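# Place each bottle on the ledge matching its cap colour

## Task

Put every bottle upright on the wall ledge whose coloured label strip is the same colour as that bottle's cap, so that the entire bottom of the bottle rests on the ledge.

## Robot and tools

Robot: two seven-joint arms, left_arm and right_arm, each with a two-finger gripper. Both face +x. left_arm sits on the +y side; this naming has nothing to do with which side of a camera image it appears on. Equal joint values on the two arms give mirrored postures. Turning a gripper a lot can swing the elbow, because the gripper pose does not fix it.

Frame: every position and orientation is in the scene frame. The origin is on the plane z = 0, directly under the midpoint between the arm bases, which sit 0.70 m above it. +x is forward, +z is up. Positions are in metres. Orientations are quaternions written w first (qw, qx, qy, qz). On each gripper, the fingers point along its own +z and close along its own y. end_effector_position is the spot between the closed finger pads, just under 1 cm behind the tips. When the fingers close from wide open, the tips move about 17 mm further out along +z. Reported poses can be wrong by a few centimetres, and more at long reach.

Row layout, shared by every tool that moves the arms: one flat list of 16 numbers covering both arms. It is x, y, z, qw, qx, qy, qz, opening for left_arm, followed by the same eight for right_arm. The row must have all 16 even when only one arm moves. x, y, z and the quaternion are absolute goals in the scene frame, so a row is a pose, not an offset. Opening runs from -1 (closed) to +1 (fully open, 0.145 m). A full close needs about 0.5 s or more. To keep an arm still, resend the exact pose it last reported before it stopped moving, plus the opening you want. To hold an orientation, repeat the same quaternion in every row rather than copying the reported one, which drifts. Each step, the controller limits the commanded orientation to 32 degrees from the measured one, so large turns take several actions.

execute_actions(actions, cameras): actions is a list of actions. Each action is a table of up to 15 rows, one row per 1/30 s step; if fewer rows are given, the last row holds for the rest of the 15. Every action must keep each target within 0.6 m of that gripper's current position along each of the gripper's own axes. If not, the action is rejected for both arms, and if the first action fails this check the whole call is rejected. An empty list only returns the current state and images. The result includes end_effector_position readings at some steps.

move(target, speed, blend, opening_speed, blocking, cameras): drives each gripper in a straight line from its Hand target to the target. target is either one 16-number row or a list of up to 15 rows, and the 0.6 m check does not apply. speed is in m/s, 0.002 to 1.1, default 0.25; rotation is capped at twice that value in rad/s. It can be a single number or one per target. blend is in metres and rounds the corners at intermediate targets. opening_speed is in units of the -1..1 scale per second, minimum 0.2. A move lasts at least 0.5 s and at most 10 s. It does not avoid obstacles or the other arm. Grippers lag behind and can overshoot, especially at high speed or with the arm stretched out. With blocking=false the call returns after about 0.5 s, and a new move replaces the one still running. The result ends with a move: line: done means the arm is within 3 mm and 2 degrees of the target; other values are off_target, moving, held or fault. limits=paced means the pose was clipped, and limits=held means steps were withheld. Neither done nor off_target tells you whether anything was touched.

wait(seconds 0 to 10): the arms keep their last commands. stop: brakes a running move. zoom_image(camera cam_high or cam_low, region [x0,y0,x1,y1] in pixels, at most 504x504): gives a closer view of the latest image from that camera. read_manual: licence texts only. finished_scene(scene): ends the scene; call nothing after it in the same reply.

Results: Hand target is the pose each arm is currently being sent toward, and it may fall short of what you commanded, so send the remainder next. Tool commands shows the current gripper commands. grip_measured is the measured finger opening on the -1..1 scale; the last Joint positions value is the same in metres. To hold an object, keep commanding an opening well below grip_measured. Each pad pushes with roughly 10 N, and a fast close pushes harder. Joint torques have offsets and noise and are nonzero even in free air. Joint velocities reported as within noise mean the arm is at rest. Cameras: cam_high (896x504) and cam_low (896x504), with calibration given; it may be off by a few degrees or millimetres.

Avoid: the arms or grippers hitting or pressing on each other, including one gripper closing on the other's fingers; the clearance check does not prevent gripper-to-gripper contact. Also avoid hard impacts, fast touches, targets set far beyond a contact point, dropping bottles or releasing them while they move, and pushing things out of the work area. Keep speed down near contact. Motors heat up when holding loads, when an arm stays stretched out, or when it pushes toward a pose it cannot reach. At 85 °C a MOTOR HOT line appears. At 100 °C an OVER-TEMPERATURE FAULT stops the arm for 30 to 60 s or more. Any arm stop is costly. Loose objects may occasionally be nudged by something outside your control.

Each tool is called after ">>>" as name(argument=value, ...), one argument or row to a line, values as JSON.

## Session

>>> execute_actions(
  actions=[],
)

>>> zoom_image(
  camera="cam_high",
  region=[430, 190, 690, 420],
)

>>> zoom_image(
  camera="cam_low",
  region=[330, 120, 610, 400],
)

Nothing of this call was run. Scene 2 begins with your next reply.

Nothing of this call was run. Scene 2 begins with your next reply.

Nothing of this call was run. Scene 2 begins with your next reply.

>>> execute_actions(
  actions=[],
)

>>> zoom_image(
  camera="cam_high",
  region=[430, 190, 690, 420],
)

>>> zoom_image(
  camera="cam_low",
  region=[330, 120, 610, 400],
)

Scene clock: 0.00 s.
left_arm: end_effector_position=(+0.2239, +0.1828, +0.6144) grip_measured=+1.00 end_effector_quat_wxyz=(-0.319, +0.395, -0.515, +0.691) | right_arm: end_effector_position=(+0.4009, -0.1655, +0.3728) grip_measured=+1.00 end_effector_quat_wxyz=(+0.260, +0.265, +0.837, +0.401)
Joint positions: left_arm=[-1.106 0.942 0.535 2.339 -0.48 -0.199 -0.367 0.145] | right_arm=[0.583 0.619 -0.841 0.925 -1.182 -0.496 -0.047 0.145]
Joint velocities: within noise
Joint torques (N m): no reading
Motor temperatures (°C): left_arm=[21 21 22 21 21 23 21] | right_arm=[20 22 22 19 20 19 21]
Hand target: left_arm +0.2239, +0.1828, +0.6144; -0.319, +0.395, -0.515, +0.691 | right_arm +0.4009, -0.1655, +0.3728; +0.260, +0.265, +0.837, +0.401
Tool commands: left_gripper/opening=+1.0 right_gripper/opening=+1.0

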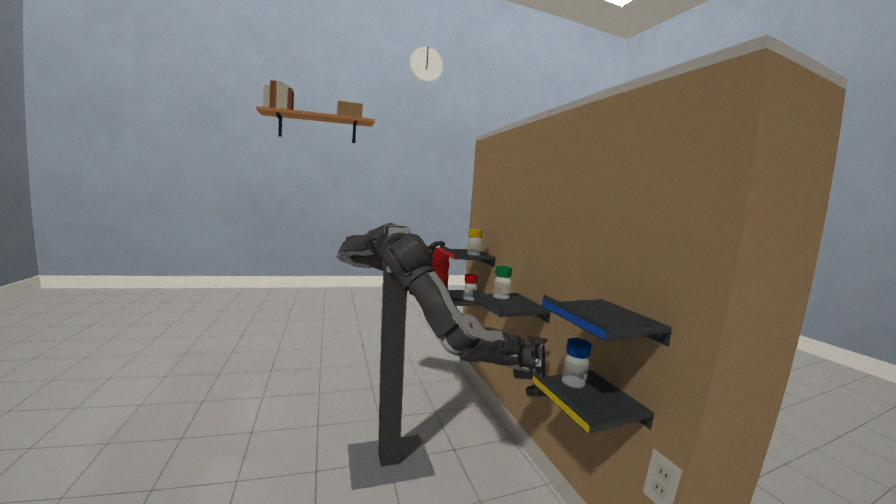

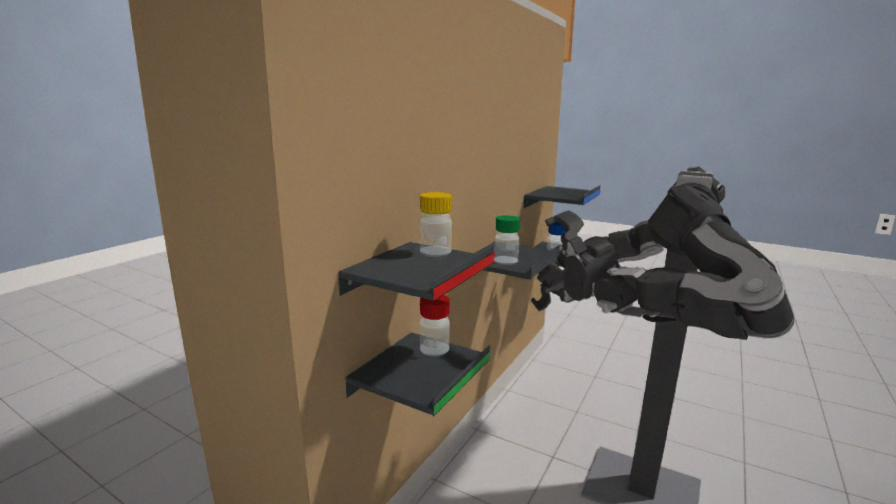

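Scaled by 1.938 from the camera's 896x504 image, which has a finer 1280x720 frame.

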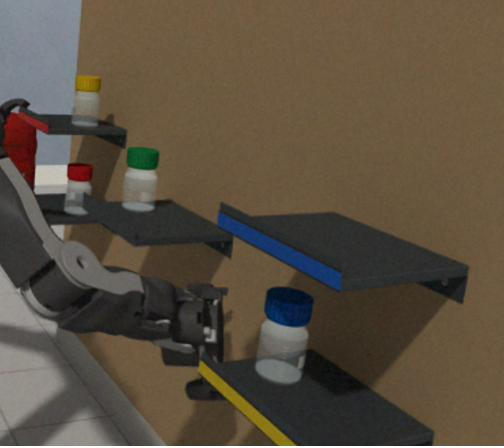

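Scaled by 1.800 from the camera's 896x504 image, which has a finer 1280x720 frame.

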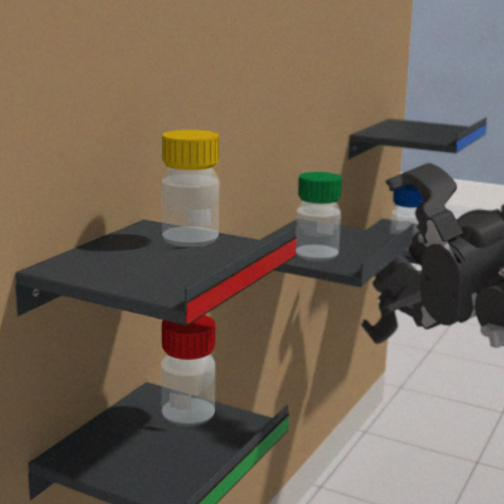

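>>> move(
  target=[
    [0.21,0.26,0.62,0,0.7071,0,0.7071,0.3,0.22,-0.24,0.44,0,0.7071,0,0.7071,0.3],
    [0.24,0.335,0.66,0,0.7071,0,0.7071,0.3,0.24,-0.34,0.56,0,0.7071,0,0.7071,0.3],
  ],
  speed=0.3,
)

Scene clock: 47.17 s.
left_arm: end_effector_position=(+0.2398, +0.3358, +0.6602) grip_measured=+0.30 end_effector_quat_wxyz=(-0.002, +0.706, +0.002, +0.708) | right_arm: end_effector_position=(+0.2401, -0.3405, +0.5610) grip_measured=+0.30 end_effector_quat_wxyz=(+0.002, +0.706, -0.001, +0.709)
Joint positions: left_arm=[-1.411 0.878 1.292 2.187 1.397 -0.069 0.051 0.098] | right_arm=[-1.168 0.924 0.681 1.958 1.103 -0.405 0.049 0.098]
Joint velocities: within noise
Joint torques (N m): left_arm=[-0.12 1.49 2.96 1.18 0.22 -0.53 0.23] | right_arm=[-0.07 3.07 3.26 1.7 0.21 -0.41 0.15]
Motor temperatures (°C): left_arm=[21 21 23 22 21 23 21] | right_arm=[22 23 23 20 20 19 21]
Hand target: left_arm +0.2400, +0.3350, +0.6600; +0.000, +0.707, +0.000, +0.707 | right_arm +0.2400, -0.3399, +0.5600; +0.000, +0.707, +0.000, +0.707
Off the commanded pose: left_arm 0.001 m, 0 deg | right_arm 0.001 m, 0 deg.
joint read past its limit (left arm) — joint 1 (shoulder pitch), lower limit.
joint sent to its limit (left arm) — joint 1 (shoulder pitch), lower limit. The joint targets still meet the commanded pose.
move: done

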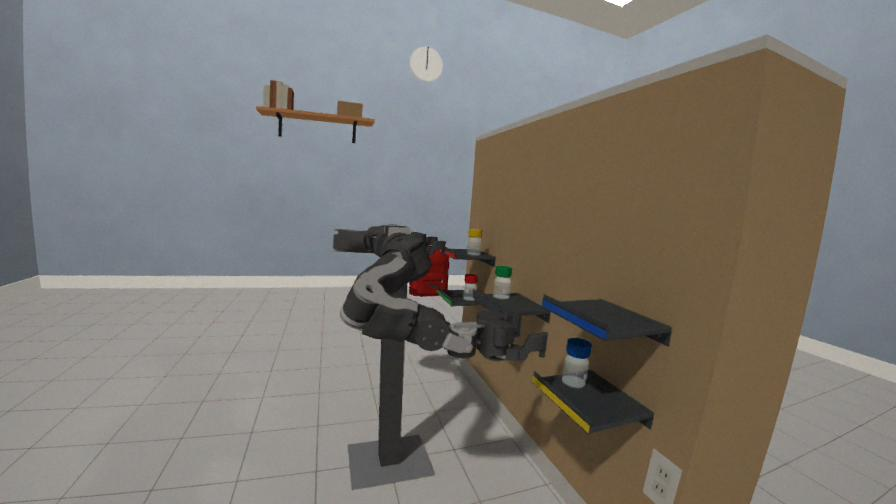

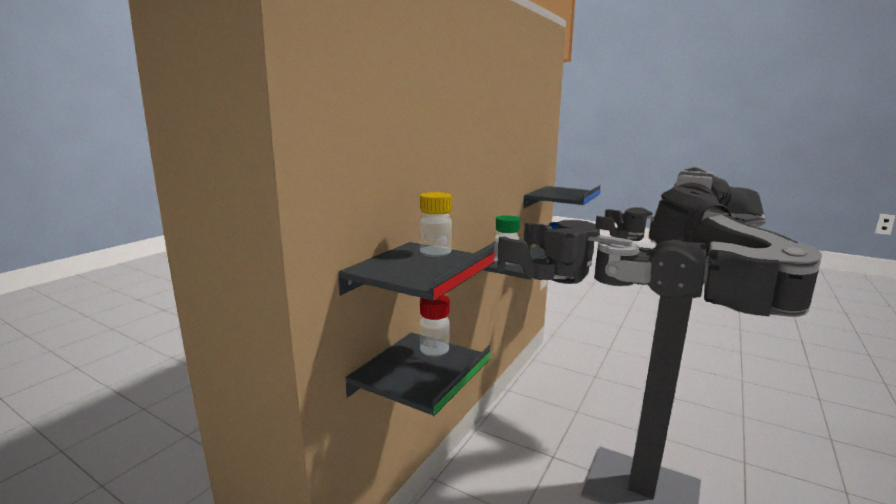

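>>> move(
  target=[0.265,0.335,0.71,0,0.7071,0,0.7071,0.3,0.285,-0.345,0.520,0,0.7071,0,0.7071,0.3],
  speed=0.2,
)

>>> zoom_image(
  camera="cam_high",
  region=[430, 220, 640, 430],
)

>>> zoom_image(
  camera="cam_low",
  region=[400, 150, 640, 350],
)

Scene clock: 60.73 s.
left_arm: end_effector_position=(+0.2652, +0.3335, +0.7108) grip_measured=+0.30 end_effector_quat_wxyz=(+0.002, +0.705, -0.003, +0.709) | right_arm: end_effector_position=(+0.2855, -0.3449, +0.5209) grip_measured=+0.30 end_effector_quat_wxyz=(-0.001, +0.707, +0.001, +0.707)
Joint positions: left_arm=[-1.408 1.03 1.553 2.146 1.565 0.143 -0.028 0.098] | right_arm=[-0.736 1.074 0.231 1.703 1.084 -0.471 -0.006 0.098]
Joint velocities: within noise
Joint torques (N m): left_arm=[0.51 1.09 3 0.12 0.18 -0.53 -0.06] | right_arm=[1.67 4.5 3.14 1.89 0.02 -0.51 -0.08]
Motor temperatures (°C): left_arm=[21 21 24 21 21 23 21] | right_arm=[21 23 23 20 20 19 21]
Hand target: left_arm +0.2650, +0.3350, +0.7100; +0.000, +0.707, +0.000, +0.707 | right_arm +0.2850, -0.3451, +0.5200; +0.000, +0.707, +0.000, +0.707
Off the commanded pose: left_arm 0.002 m, 0 deg | right_arm 0.001 m, 0 deg.
move: done

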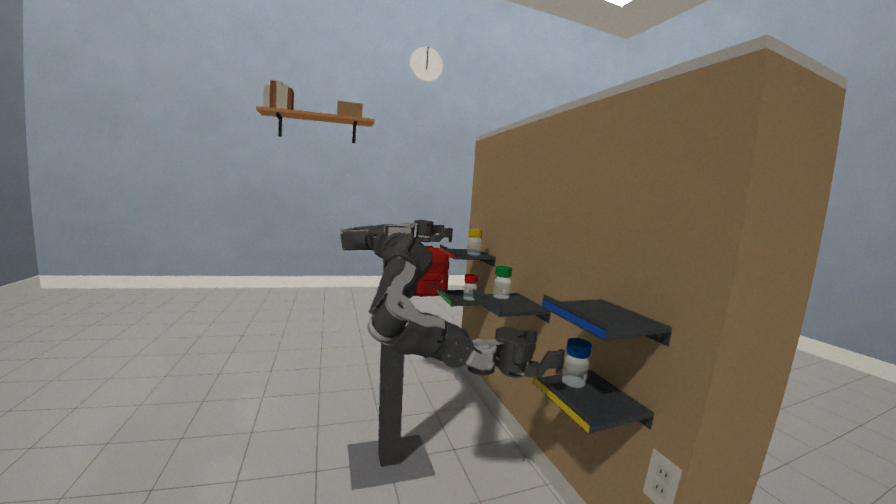

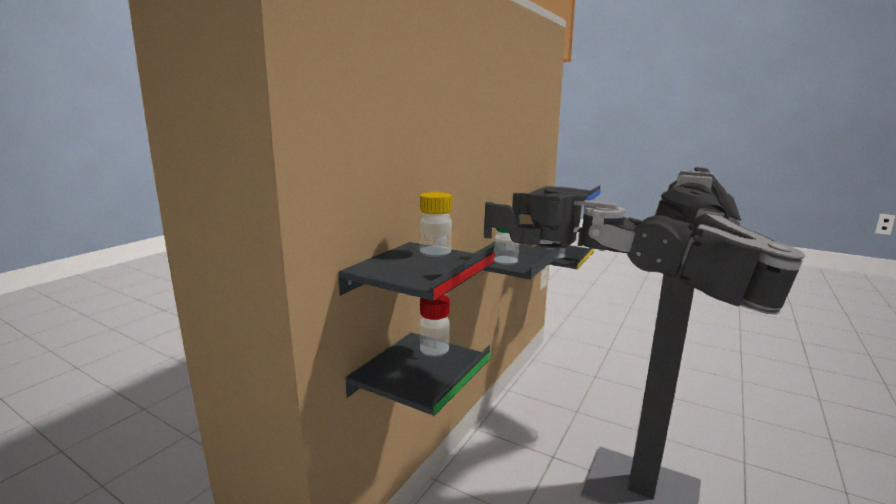

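Scaled by 2.400 from the camera's 896x504 image, which has a finer 1280x720 frame.

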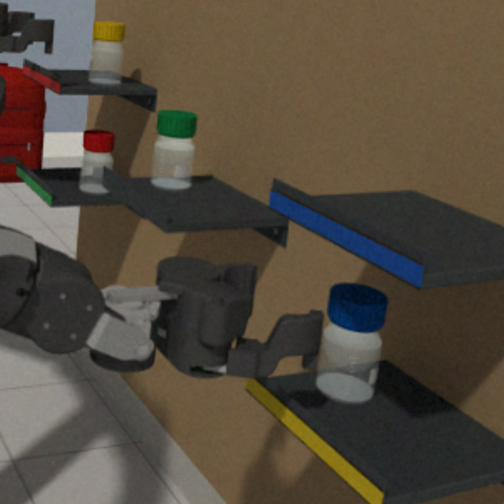

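Scaled by 2.100 from the camera's 896x504 image, which has a finer 1280x720 frame.

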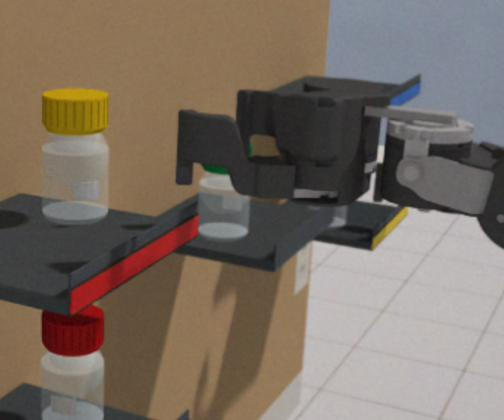

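>>> move(
  target=[
    [0.393,0.334,0.716,0,0.7071,0,0.7071,0.3,0.386,-0.339,0.518,0,0.7071,0,0.7071,0.3],
  ],
  speed=0.12,
)

>>> zoom_image(
  camera="cam_high",
  region=[430, 200, 640, 410],
)

>>> zoom_image(
  camera="cam_low",
  region=[380, 150, 560, 330],
)

Scene clock: 153.97 s.
left_arm: end_effector_position=(+0.3929, +0.3332, +0.7191) grip_measured=+0.30 end_effector_quat_wxyz=(-0.001, +0.704, -0.004, +0.710) | right_arm: end_effector_position=(+0.3865, -0.3405, +0.5216) grip_measured=+0.30 end_effector_quat_wxyz=(+0.002, +0.703, -0.003, +0.711)
Joint positions: left_arm=[-1.407 1.653 1.494 1.67 1.584 0.077 -0.179 0.098] | right_arm=[0.113 0.972 -0.294 1.353 1.008 -0.263 0.014 0.098]
Joint velocities: within noise
Joint torques (N m): left_arm=[5.05 1.31 2.58 -0.01 0.11 -0.66 0.03] | right_arm=[3.86 6.4 2.56 2.04 0.06 -0.31 0.18]
Motor temperatures (°C): left_arm=[20 21 25 21 21 24 21] | right_arm=[21 23 23 19 20 20 21]
Hand target: left_arm +0.3930, +0.3340, +0.7160; -0.002, +0.707, -0.002, +0.708 | right_arm +0.3860, -0.3390, +0.5181; +0.000, +0.707, +0.000, +0.707
Off the commanded pose: left_arm 0.003 m, 1 deg | right_arm 0.004 m, 1 deg.
joint sent to its limit (left arm) — joint 1 (shoulder pitch), lower limit; joint 5 (forearm roll), upper limit. The joint targets still meet the commanded pose.
move: off_target (right_arm)

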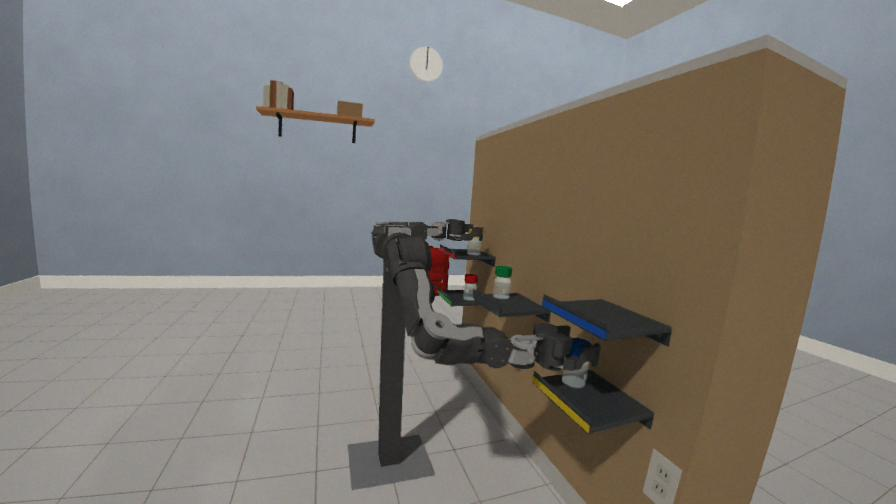

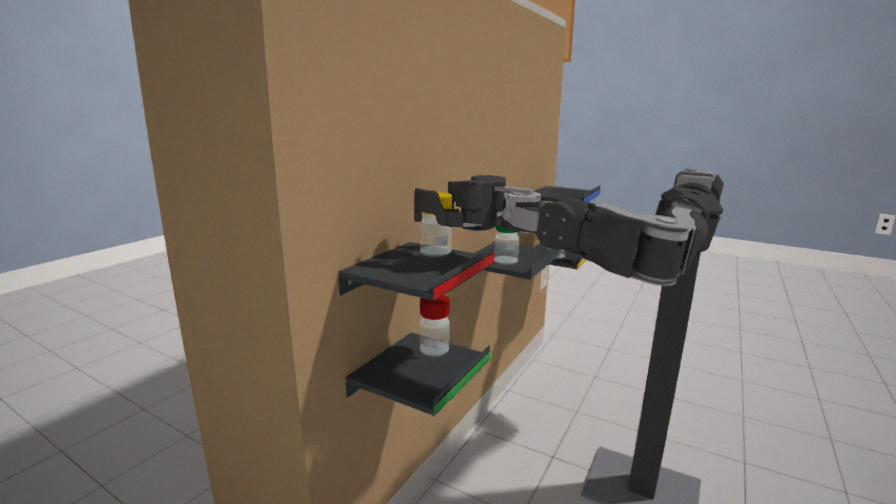

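Scaled by 2.400 from the camera's 896x504 image, which has a finer 1280x720 frame.

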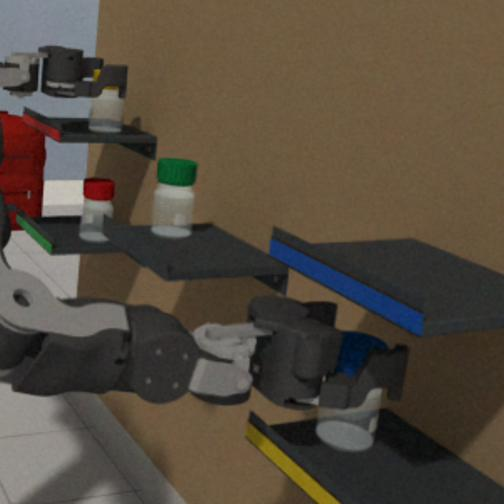

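Scaled by 2.800 from the camera's 896x504 image, which has a finer 1280x720 frame.

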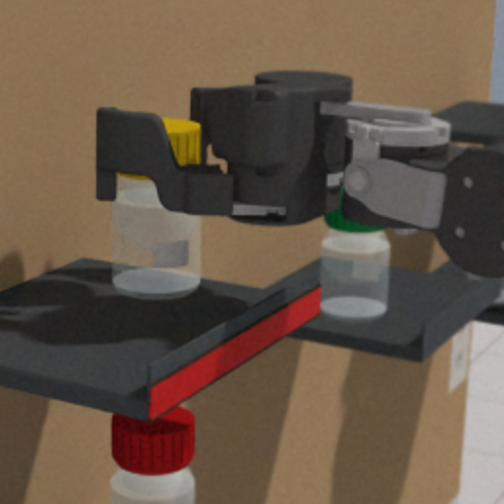

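>>> move(
  target=[0.393,0.334,0.716,0,0.7071,0,0.7071,-0.6,0.386,-0.339,0.518,0,0.7071,0,0.7071,-0.6],
  opening_speed=1.2,
  cameras=["cam_low"],
)

Scene clock: 162.57 s.
left_arm: end_effector_position=(+0.3929, +0.3333, +0.7190) grip_measured=-0.28 end_effector_quat_wxyz=(-0.002, +0.704, -0.003, +0.710) | right_arm: end_effector_position=(+0.3864, -0.3407, +0.5208) grip_measured=-0.57 end_effector_quat_wxyz=(+0.002, +0.704, -0.003, +0.710)
Joint positions: left_arm=[-1.407 1.653 1.494 1.67 1.584 0.076 -0.179 0.054] | right_arm=[0.112 0.972 -0.294 1.351 1.007 -0.261 0.015 0.032]
Joint velocities: within noise
Joint torques (N m): left_arm=[5.08 1.28 2.59 0.05 0.11 -0.69 0.06] | right_arm=[3.92 6.4 2.65 2.24 0.09 -0.35 0.15]
Motor temperatures (°C): left_arm=[21 21 25 21 21 24 21] | right_arm=[21 24 23 19 20 20 21]
Hand target: left_arm +0.3930, +0.3339, +0.7158; -0.002, +0.707, -0.002, +0.707 | right_arm +0.3860, -0.3390, +0.5179; +0.000, +0.707, +0.000, +0.707
Off the commanded pose: left_arm 0.003 m, 1 deg | right_arm 0.003 m, 1 deg.
joint sent to its limit (left arm) — joint 1 (shoulder pitch), lower limit; joint 5 (forearm roll), upper limit. The joint targets still meet the commanded pose.
move: done
Images, in order (width x height): cam_low 896x504.

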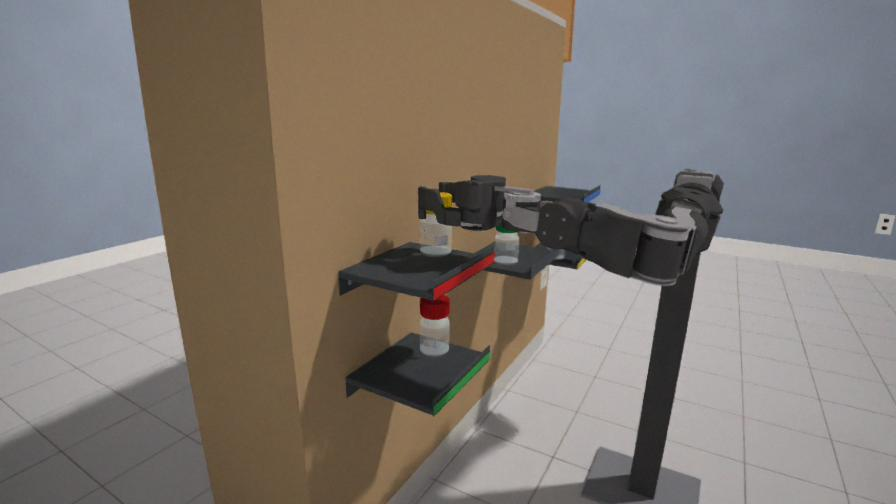

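>>> wait(
  seconds=0.1,
  cameras=["cam_high"],
)

>>> zoom_image(
  camera="cam_high",
  region=[500, 290, 650, 440],
)

Scene clock: 167.33 s.
left_arm: end_effector_position=(+0.3929, +0.3333, +0.7190) grip_measured=-0.28 end_effector_quat_wxyz=(-0.002, +0.704, -0.003, +0.710) | right_arm: end_effector_position=(+0.3864, -0.3407, +0.5208) grip_measured=-0.57 end_effector_quat_wxyz=(+0.002, +0.704, -0.003, +0.710)
Joint positions: left_arm=[-1.407 1.653 1.494 1.67 1.584 0.076 -0.179 0.054] | right_arm=[0.112 0.972 -0.294 1.351 1.007 -0.261 0.015 0.032]
Joint velocities: within noise
Joint torques (N m): left_arm=[5.05 1.28 2.61 0.05 0.11 -0.69 0.06] | right_arm=[3.86 6.34 2.8 2.18 0.08 -0.34 0.13]
Motor temperatures (°C): left_arm=[21 21 25 21 21 24 21] | right_arm=[21 24 23 19 20 20 21]
Hand target: left_arm +0.3930, +0.3339, +0.7158; -0.002, +0.707, -0.002, +0.707 | right_arm +0.3860, -0.3390, +0.5179; +0.000, +0.707, +0.000, +0.707
Tool commands: left_gripper/opening=-0.6 right_gripper/opening=-0.6
Off the commanded pose: left_arm 0.003 m, 1 deg | right_arm 0.003 m, 1 deg.
wait: 0.10 s; at rest from the start
Images, in order (width x height): cam_high 896x504.

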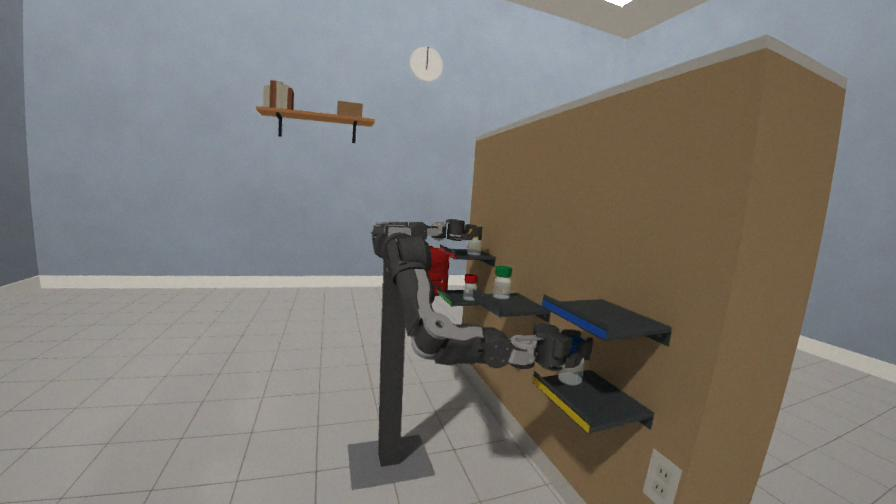

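Scaled by 3.360 from the camera's 896x504 image, which has a finer 1280x720 frame.

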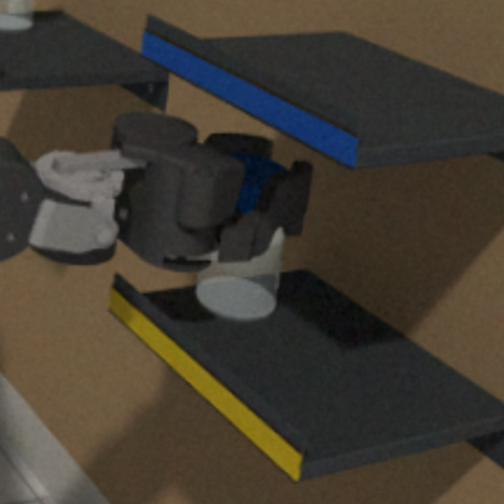

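>>> move(
  target=[
    [0.393,0.334,0.716,0,0.7071,0,0.7071,-0.6,0.386,-0.339,0.518,0,0.7071,0,0.7071,0.3],
    [0.393,0.334,0.716,0,0.7071,0,0.7071,-0.6,0.355,-0.339,0.518,0,0.7071,0,0.7071,0.3],
  ],
  opening_speed=1.0,
  speed=0.1,
  cameras=["cam_high"],
)

>>> zoom_image(
  camera="cam_high",
  region=[500, 290, 650, 440],
)

Scene clock: 187.93 s.
left_arm: end_effector_position=(+0.3929, +0.3333, +0.7190) grip_measured=-0.28 end_effector_quat_wxyz=(-0.002, +0.704, -0.003, +0.710) | right_arm: end_effector_position=(+0.3548, -0.3377, +0.5157) grip_measured=+0.30 end_effector_quat_wxyz=(-0.002, +0.710, +0.003, +0.704)
Joint positions: left_arm=[-1.407 1.653 1.494 1.67 1.584 0.076 -0.179 0.054] | right_arm=[-0.118 1.042 -0.193 1.485 1.044 -0.32 -0.017 0.098]
Joint velocities: within noise
Joint torques (N m): left_arm=[5.08 1.28 2.61 0.05 0.11 -0.69 0.06] | right_arm=[3.05 6.98 4.93 2.69 0.16 -0.55 -0.15]
Motor temperatures (°C): left_arm=[22 21 25 21 21 24 21] | right_arm=[21 24 23 19 20 20 21]
Hand target: left_arm +0.3930, +0.3339, +0.7158; -0.002, +0.707, -0.002, +0.707 | right_arm +0.3550, -0.3390, +0.5180; +0.000, +0.707, +0.000, +0.707
Off the commanded pose: left_arm 0.003 m, 1 deg | right_arm 0.003 m, 1 deg.
joint sent to its limit (left arm) — joint 1 (shoulder pitch), lower limit; joint 5 (forearm roll), upper limit. The joint targets still meet the commanded pose.
move: done
Images, in order (width x height): cam_high 896x504.

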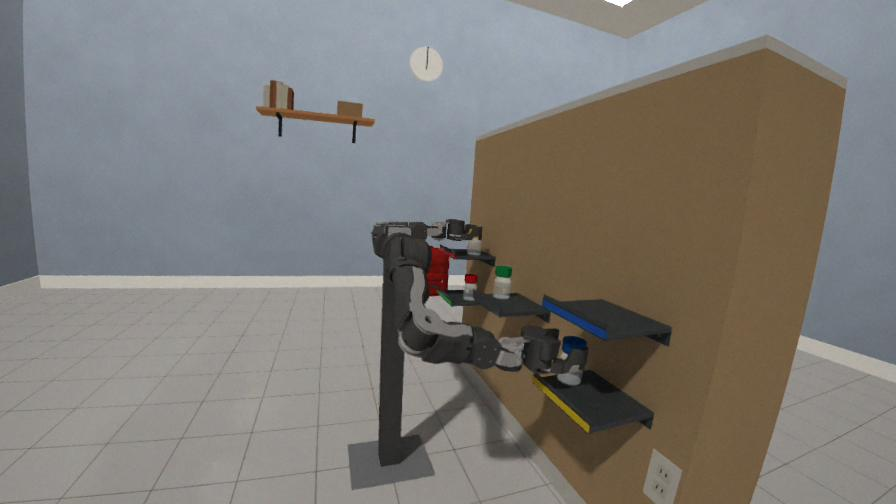

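Scaled by 3.360 from the camera's 896x504 image, which has a finer 1280x720 frame.

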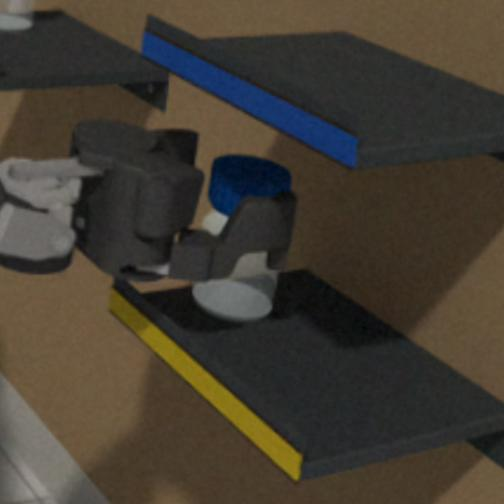

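>>> move(
  target=[
    [0.393,0.334,0.716,0,0.7071,0,0.7071,-0.6,0.361,-0.337,0.521,0,0.7071,0,0.7071,0.3],
    [0.393,0.334,0.716,0,0.7071,0,0.7071,-0.6,0.361,-0.337,0.521,0,0.7071,0,0.7071,-0.4],
  ],
  opening_speed=0.8,
  speed=0.1,
  cameras=["cam_high"],
)

>>> zoom_image(
  camera="cam_high",
  region=[500, 290, 650, 440],
)

Scene clock: 226.80 s.
left_arm: end_effector_position=(+0.3929, +0.3333, +0.7190) grip_measured=-0.28 end_effector_quat_wxyz=(-0.002, +0.704, -0.003, +0.710) | right_arm: end_effector_position=(+0.3611, -0.3371, +0.5236) grip_measured=-0.28 end_effector_quat_wxyz=(-0.001, +0.704, +0.001, +0.710)
Joint positions: left_arm=[-1.407 1.653 1.494 1.67 1.584 0.076 -0.179 0.054] | right_arm=[-0.08 1.035 -0.196 1.484 1.038 -0.3 -0.023 0.054]
Joint velocities: within noise
Joint torques (N m): left_arm=[5.05 1.28 2.61 0.05 0.11 -0.69 0.06] | right_arm=[3.47 6.03 3.11 1.99 0.04 -0.35 -0.11]
Motor temperatures (°C): left_arm=[22 21 25 20 21 25 21] | right_arm=[21 25 24 20 20 20 21]
Hand target: left_arm +0.3930, +0.3339, +0.7158; -0.002, +0.707, -0.002, +0.707 | right_arm +0.3610, -0.3370, +0.5211; +0.000, +0.707, +0.000, +0.707
Off the commanded pose: left_arm 0.003 m, 1 deg | right_arm 0.003 m, 0 deg.
joint sent to its limit (left arm) — joint 1 (shoulder pitch), lower limit; joint 5 (forearm roll), upper limit. The joint targets still meet the commanded pose.
move: done
Images, in order (width x height): cam_high 896x504.

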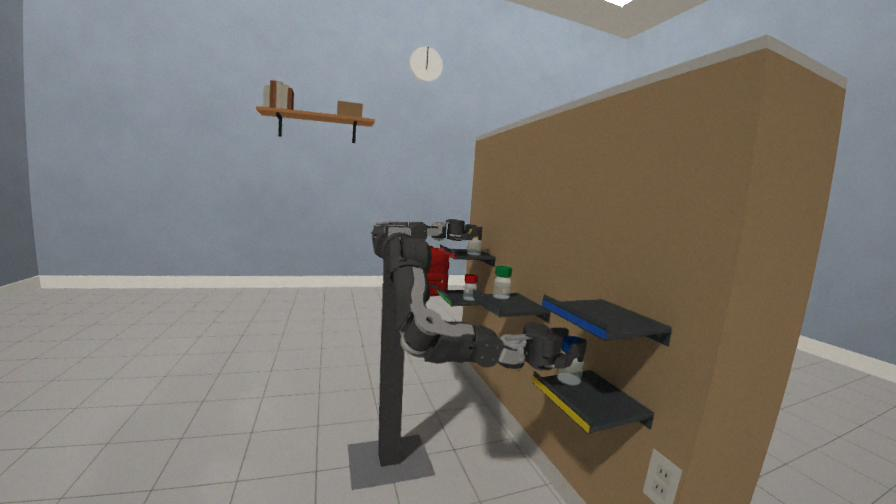

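Scaled by 3.360 from the camera's 896x504 image, which has a finer 1280x720 frame.

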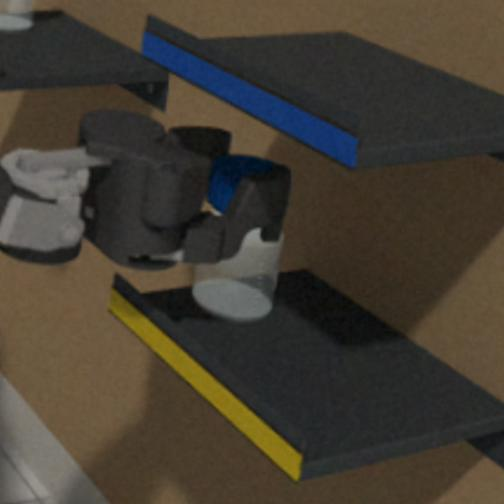

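>>> move(
  target=[
    [0.393,0.334,0.716,0,0.7071,0,0.7071,-0.7,0.361,-0.337,0.521,0,0.7071,0,0.7071,-0.7],
    [0.393,0.334,0.752,0,0.7071,0,0.7071,-0.7,0.361,-0.337,0.551,0,0.7071,0,0.7071,-0.7],
  ],
  speed=0.12,
)

>>> zoom_image(
  camera="cam_high",
  region=[440, 210, 650, 420],
)

>>> zoom_image(
  camera="cam_low",
  region=[380, 150, 560, 330],
)

Scene clock: 263.57 s.
left_arm: end_effector_position=(+0.3928, +0.3352, +0.7502) grip_measured=-0.28 end_effector_quat_wxyz=(-0.010, +0.707, -0.009, +0.707) | right_arm: end_effector_position=(+0.3605, -0.3355, +0.5474) grip_measured=-0.28 end_effector_quat_wxyz=(-0.002, +0.711, +0.002, +0.703)
Joint positions: left_arm=[-1.343 1.675 1.573 1.64 1.584 0.231 -0.174 0.054] | right_arm=[-0.124 1.121 -0.14 1.581 1.107 -0.234 -0.065 0.054]
Joint velocities: within noise
Joint torques (N m): left_arm=[6 2.18 3.92 -0.16 0.11 -0.81 0.2] | right_arm=[3.31 7.16 5.44 2.52 0.15 -0.6 -0.13]
Motor temperatures (°C): left_arm=[22 21 25 20 21 25 21] | right_arm=[22 25 23 19 20 20 21]
Hand target: left_arm +0.3930, +0.3342, +0.7520; -0.007, +0.705, -0.010, +0.710 | right_arm +0.3610, -0.3370, +0.5510; +0.000, +0.707, +0.000, +0.707
Off the commanded pose: left_arm 0.002 m, 2 deg | right_arm 0.004 m, 1 deg.
joint sent to its limit (left arm) — joint 3 (upper arm roll), upper limit; joint 5 (forearm roll), upper limit. The joint targets still meet the commanded pose.
move: off_target (right_arm)

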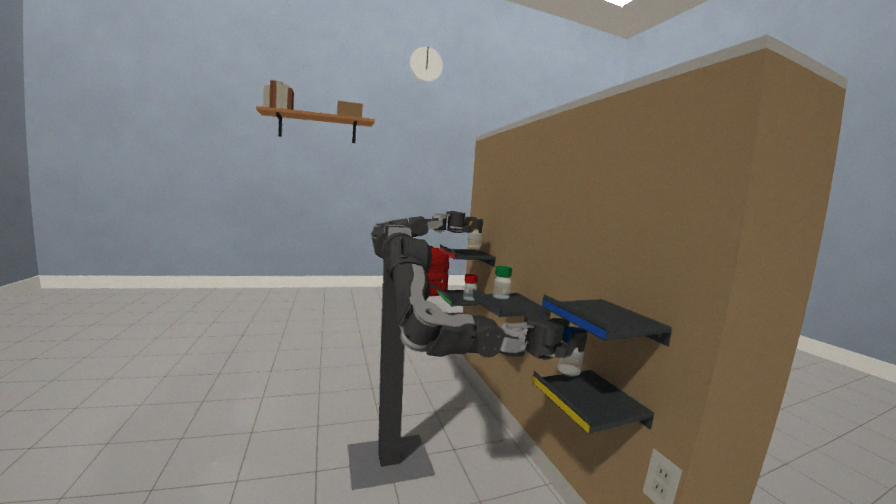

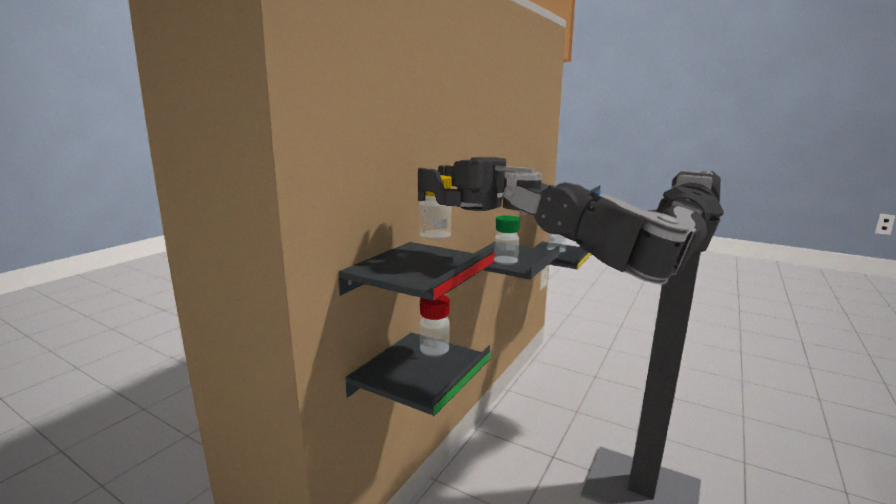

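Scaled by 2.400 from the camera's 896x504 image, which has a finer 1280x720 frame.

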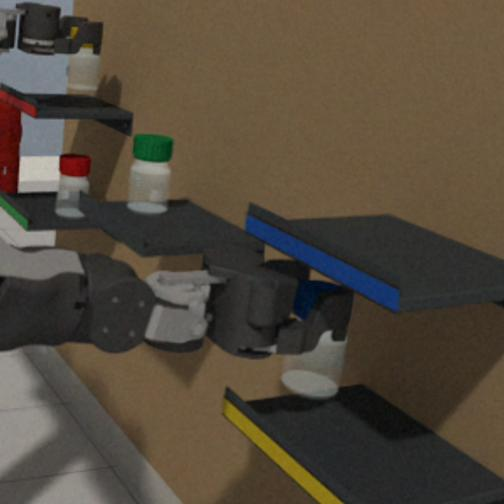

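Scaled by 2.800 from the camera's 896x504 image, which has a finer 1280x720 frame.

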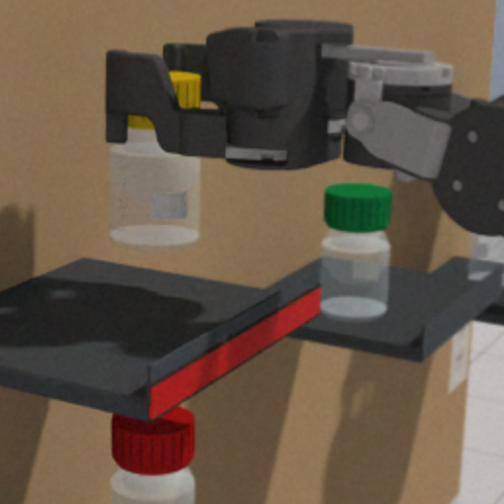

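>>> move(
  target=[
    [0.38,0.29,0.752,0,0.7071,0,0.7071,-0.7,0.31,-0.34,0.556,0,0.7071,0,0.7071,-0.7],
    [0.29,0.21,0.74,0.1227,0.6964,-0.1227,0.6964,-0.7,0.225,-0.345,0.566,0,0.7071,0,0.7071,-0.7],
    [0.28,0.19,0.66,0.1227,0.6964,-0.1227,0.6964,-0.7,0.225,-0.365,0.65,0,0.7071,0,0.7071,-0.7],
  ],
  speed=0.18,
  blend=[0.02, 0.02, 0],
)

Scene clock: 272.67 s.
left_arm: end_effector_position=(+0.2805, +0.1910, +0.6581) grip_measured=-0.28 end_effector_quat_wxyz=(+0.120, +0.701, -0.123, +0.692) | right_arm: end_effector_position=(+0.2247, -0.3663, +0.6490) grip_measured=-0.29 end_effector_quat_wxyz=(+0.003, +0.709, -0.001, +0.705)
Joint positions: left_arm=[-0.587 1.081 0.559 2.384 1.228 0.245 -0.159 0.054] | right_arm=[-1.312 0.803 1.248 2.055 1.345 -0.029 0.244 0.054]
Joint velocities: within noise
Joint torques (N m): left_arm=[2.81 3.39 1.74 2.51 -0.02 -0.97 0.2] | right_arm=[-0.09 2.02 3.73 1.42 0.38 -0.52 0.17]
Motor temperatures (°C): left_arm=[22 21 25 20 21 25 21] | right_arm=[21 25 24 20 20 20 21]
Hand target: left_arm +0.2800, +0.1900, +0.6600; +0.123, +0.696, -0.123, +0.696 | right_arm +0.2250, -0.3650, +0.6501; +0.000, +0.707, +0.000, +0.707
Off the commanded pose: left_arm 0.002 m, 1 deg | right_arm 0.002 m, 1 deg.
move: done

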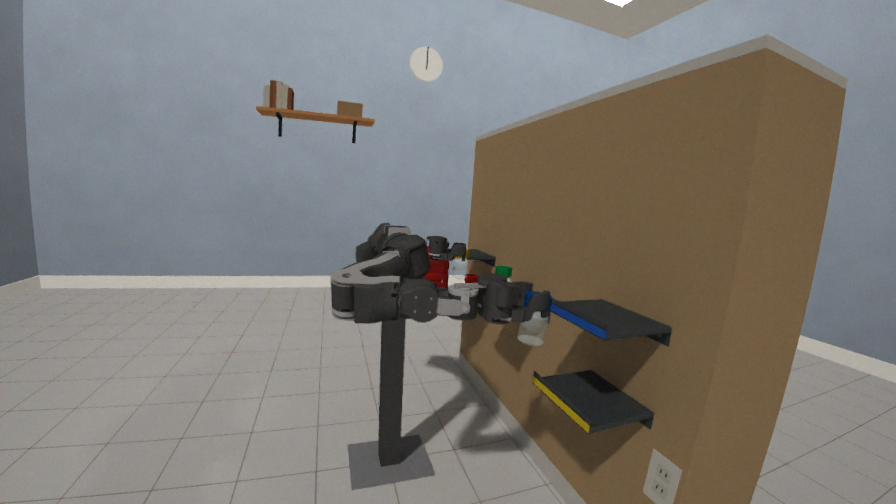

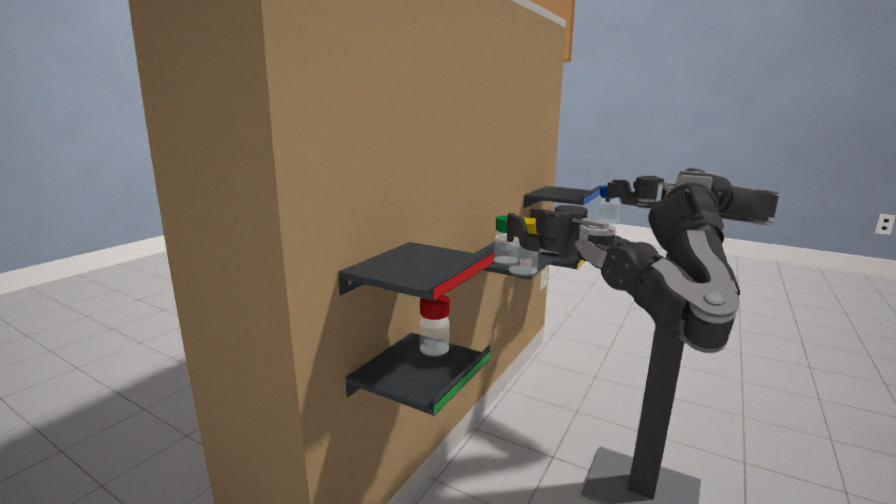

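>>> move(
  target=[
    [0.29,0.17,0.755,0.183,0.683,-0.183,0.683,-0.7,0.23,-0.375,0.748,0,0.7071,0,0.7071,-0.7],
    [0.33,0.05,0.755,0.183,0.683,-0.183,0.683,-0.7,0.30,-0.378,0.750,0,0.7071,0,0.7071,-0.7],
    [0.365,-0.058,0.75,0.183,0.683,-0.183,0.683,-0.7,0.365,-0.38,0.750,0,0.7071,0,0.7071,-0.7],
  ],
  speed=0.15,
  blend=[0.02, 0.02, 0],
)

>>> zoom_image(
  camera="cam_high",
  region=[440, 200, 650, 410],
)

>>> zoom_image(
  camera="cam_low",
  region=[450, 130, 650, 330],
)

Scene clock: 298.77 s.
left_arm: end_effector_position=(+0.3652, -0.0579, +0.7477) grip_measured=-0.28 end_effector_quat_wxyz=(+0.181, +0.686, -0.185, +0.680) | right_arm: end_effector_position=(+0.3651, -0.3791, +0.7485) grip_measured=-0.29 end_effector_quat_wxyz=(-0.001, +0.711, +0.002, +0.703)
Joint positions: left_arm=[1.166 0.158 -0.855 1.841 1.28 0.703 -0.906 0.054] | right_arm=[-0.962 1.537 1.235 1.573 1.548 0.283 0.036 0.054]
Joint velocities: within noise
Joint torques (N m): left_arm=[9.27 -0.96 2.63 1.55 -0.39 -0.68 0.12] | right_arm=[3.34 4.42 4.49 0.43 0.22 -0.81 -0.12]
Motor temperatures (°C): left_arm=[22 21 25 21 21 26 21] | right_arm=[21 24 24 19 20 21 21]
Hand target: left_arm +0.3650, -0.0580, +0.7500; +0.183, +0.683, -0.183, +0.683 | right_arm +0.3650, -0.3801, +0.7500; +0.000, +0.707, +0.000, +0.707
Off the commanded pose: left_arm 0.002 m, 1 deg | right_arm 0.002 m, 1 deg.
move: done

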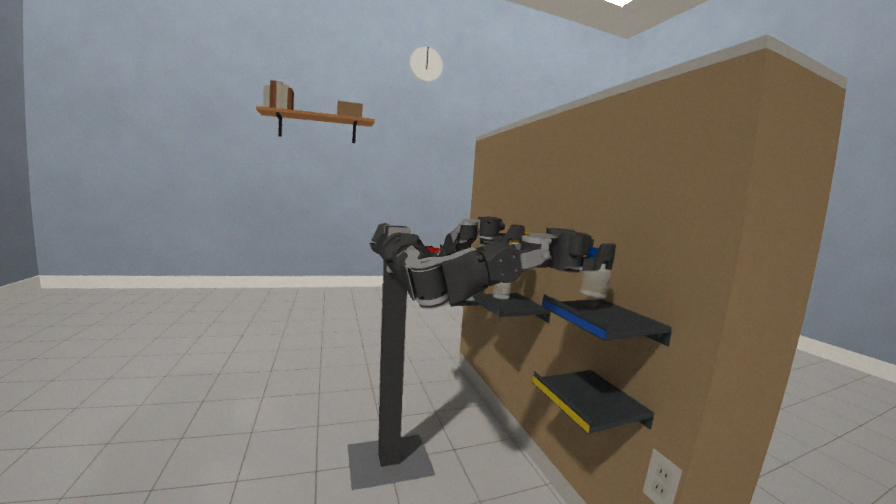

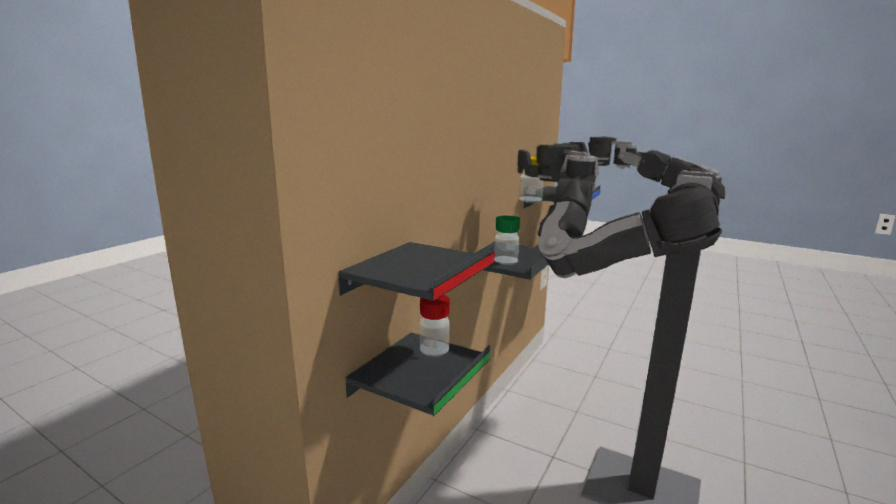

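Scaled by 2.400 from the camera's 896x504 image, which has a finer 1280x720 frame.

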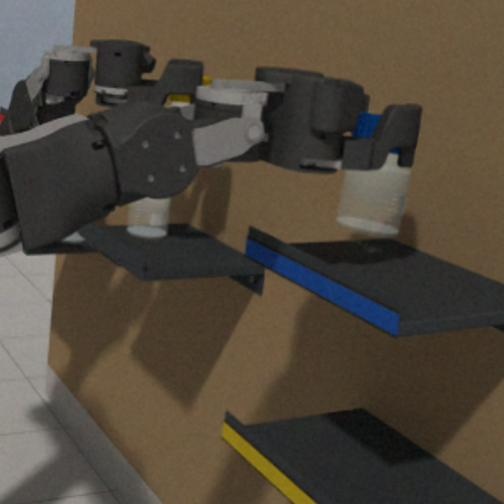

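Scaled by 2.520 from the camera's 896x504 image, which has a finer 1280x720 frame.

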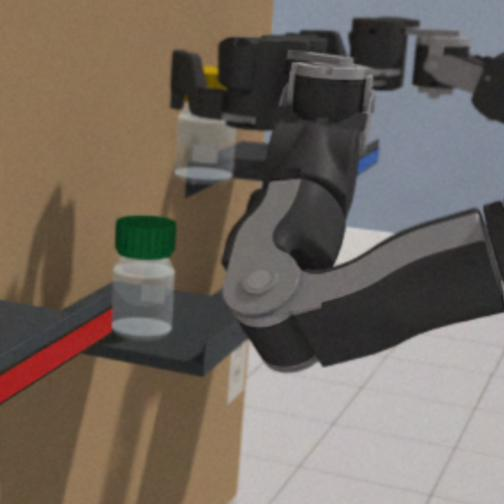

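>>> move(
  target=[
    [0.365,-0.058,0.70,0.183,0.683,-0.183,0.683,-0.7,0.365,-0.38,0.724,0,0.7071,0,0.7071,-0.7],
  ],
  speed=0.06,
)

>>> zoom_image(
  camera="cam_high",
  region=[440, 200, 650, 410],
)

>>> zoom_image(
  camera="cam_low",
  region=[450, 130, 650, 330],
)

Scene clock: 321.80 s.
left_arm: end_effector_position=(+0.3662, -0.0572, +0.6984) grip_measured=-0.28 end_effector_quat_wxyz=(+0.180, +0.687, -0.183, +0.680) | right_arm: end_effector_position=(+0.3652, -0.3793, +0.7224) grip_measured=-0.29 end_effector_quat_wxyz=(-0.002, +0.711, +0.001, +0.703)
Joint positions: left_arm=[1.034 0.229 -0.964 1.869 1.141 0.559 -0.836 0.054] | right_arm=[-1.063 1.512 1.221 1.595 1.546 0.17 0.036 0.054]
Joint velocities: within noise
Joint torques (N m): left_arm=[8.45 -0.73 2.32 3.1 -0.41 -0.74 0.21] | right_arm=[3.15 3.71 4.6 0.57 0.12 -0.83 -0.09]
Motor temperatures (°C): left_arm=[25 21 25 21 22 25 21] | right_arm=[21 24 24 19 20 21 21]
Hand target: left_arm +0.3651, -0.0579, +0.7000; +0.183, +0.683, -0.183, +0.683 | right_arm +0.3650, -0.3800, +0.7239; +0.000, +0.707, +0.000, +0.707
Off the commanded pose: left_arm 0.002 m, 1 deg | right_arm 0.002 m, 1 deg.
move: done

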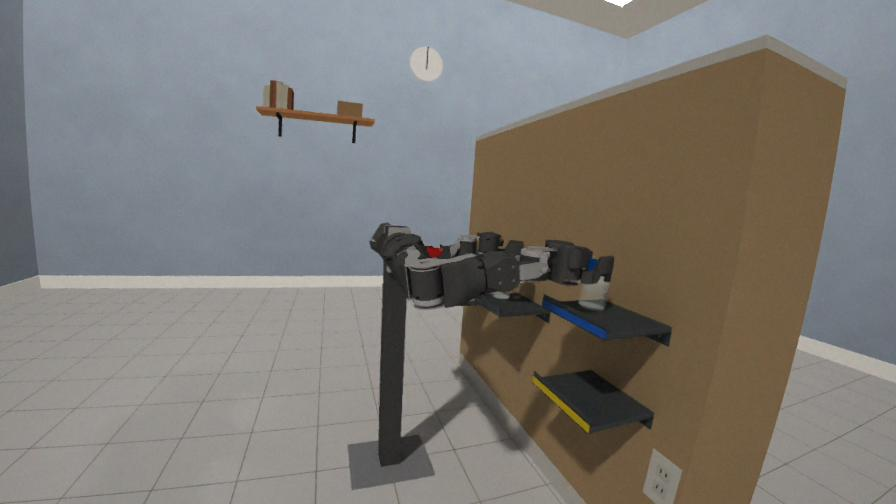

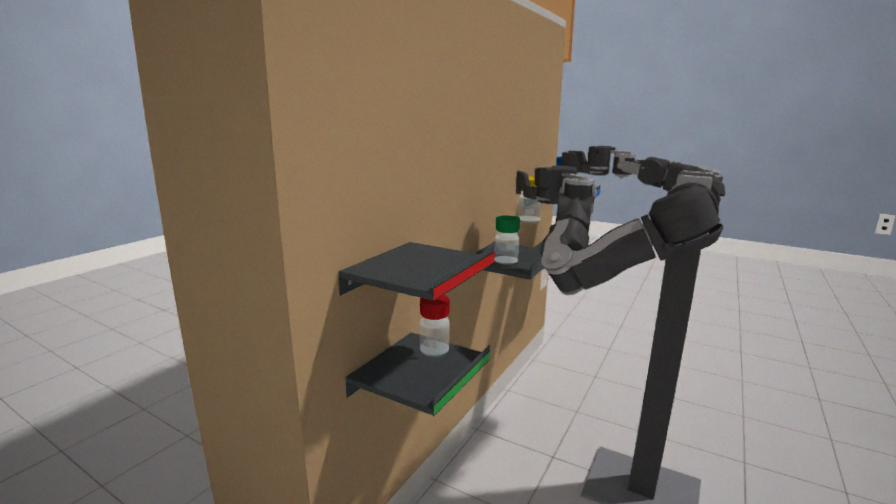

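Scaled by 2.400 from the camera's 896x504 image, which has a finer 1280x720 frame.

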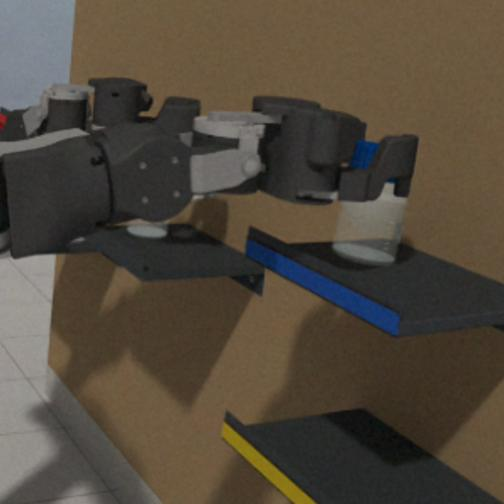

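Scaled by 2.520 from the camera's 896x504 image, which has a finer 1280x720 frame.

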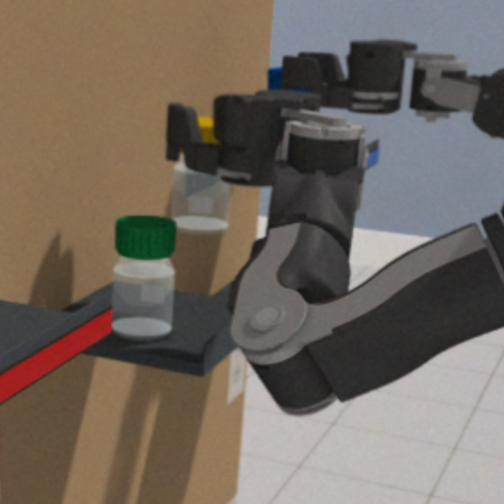

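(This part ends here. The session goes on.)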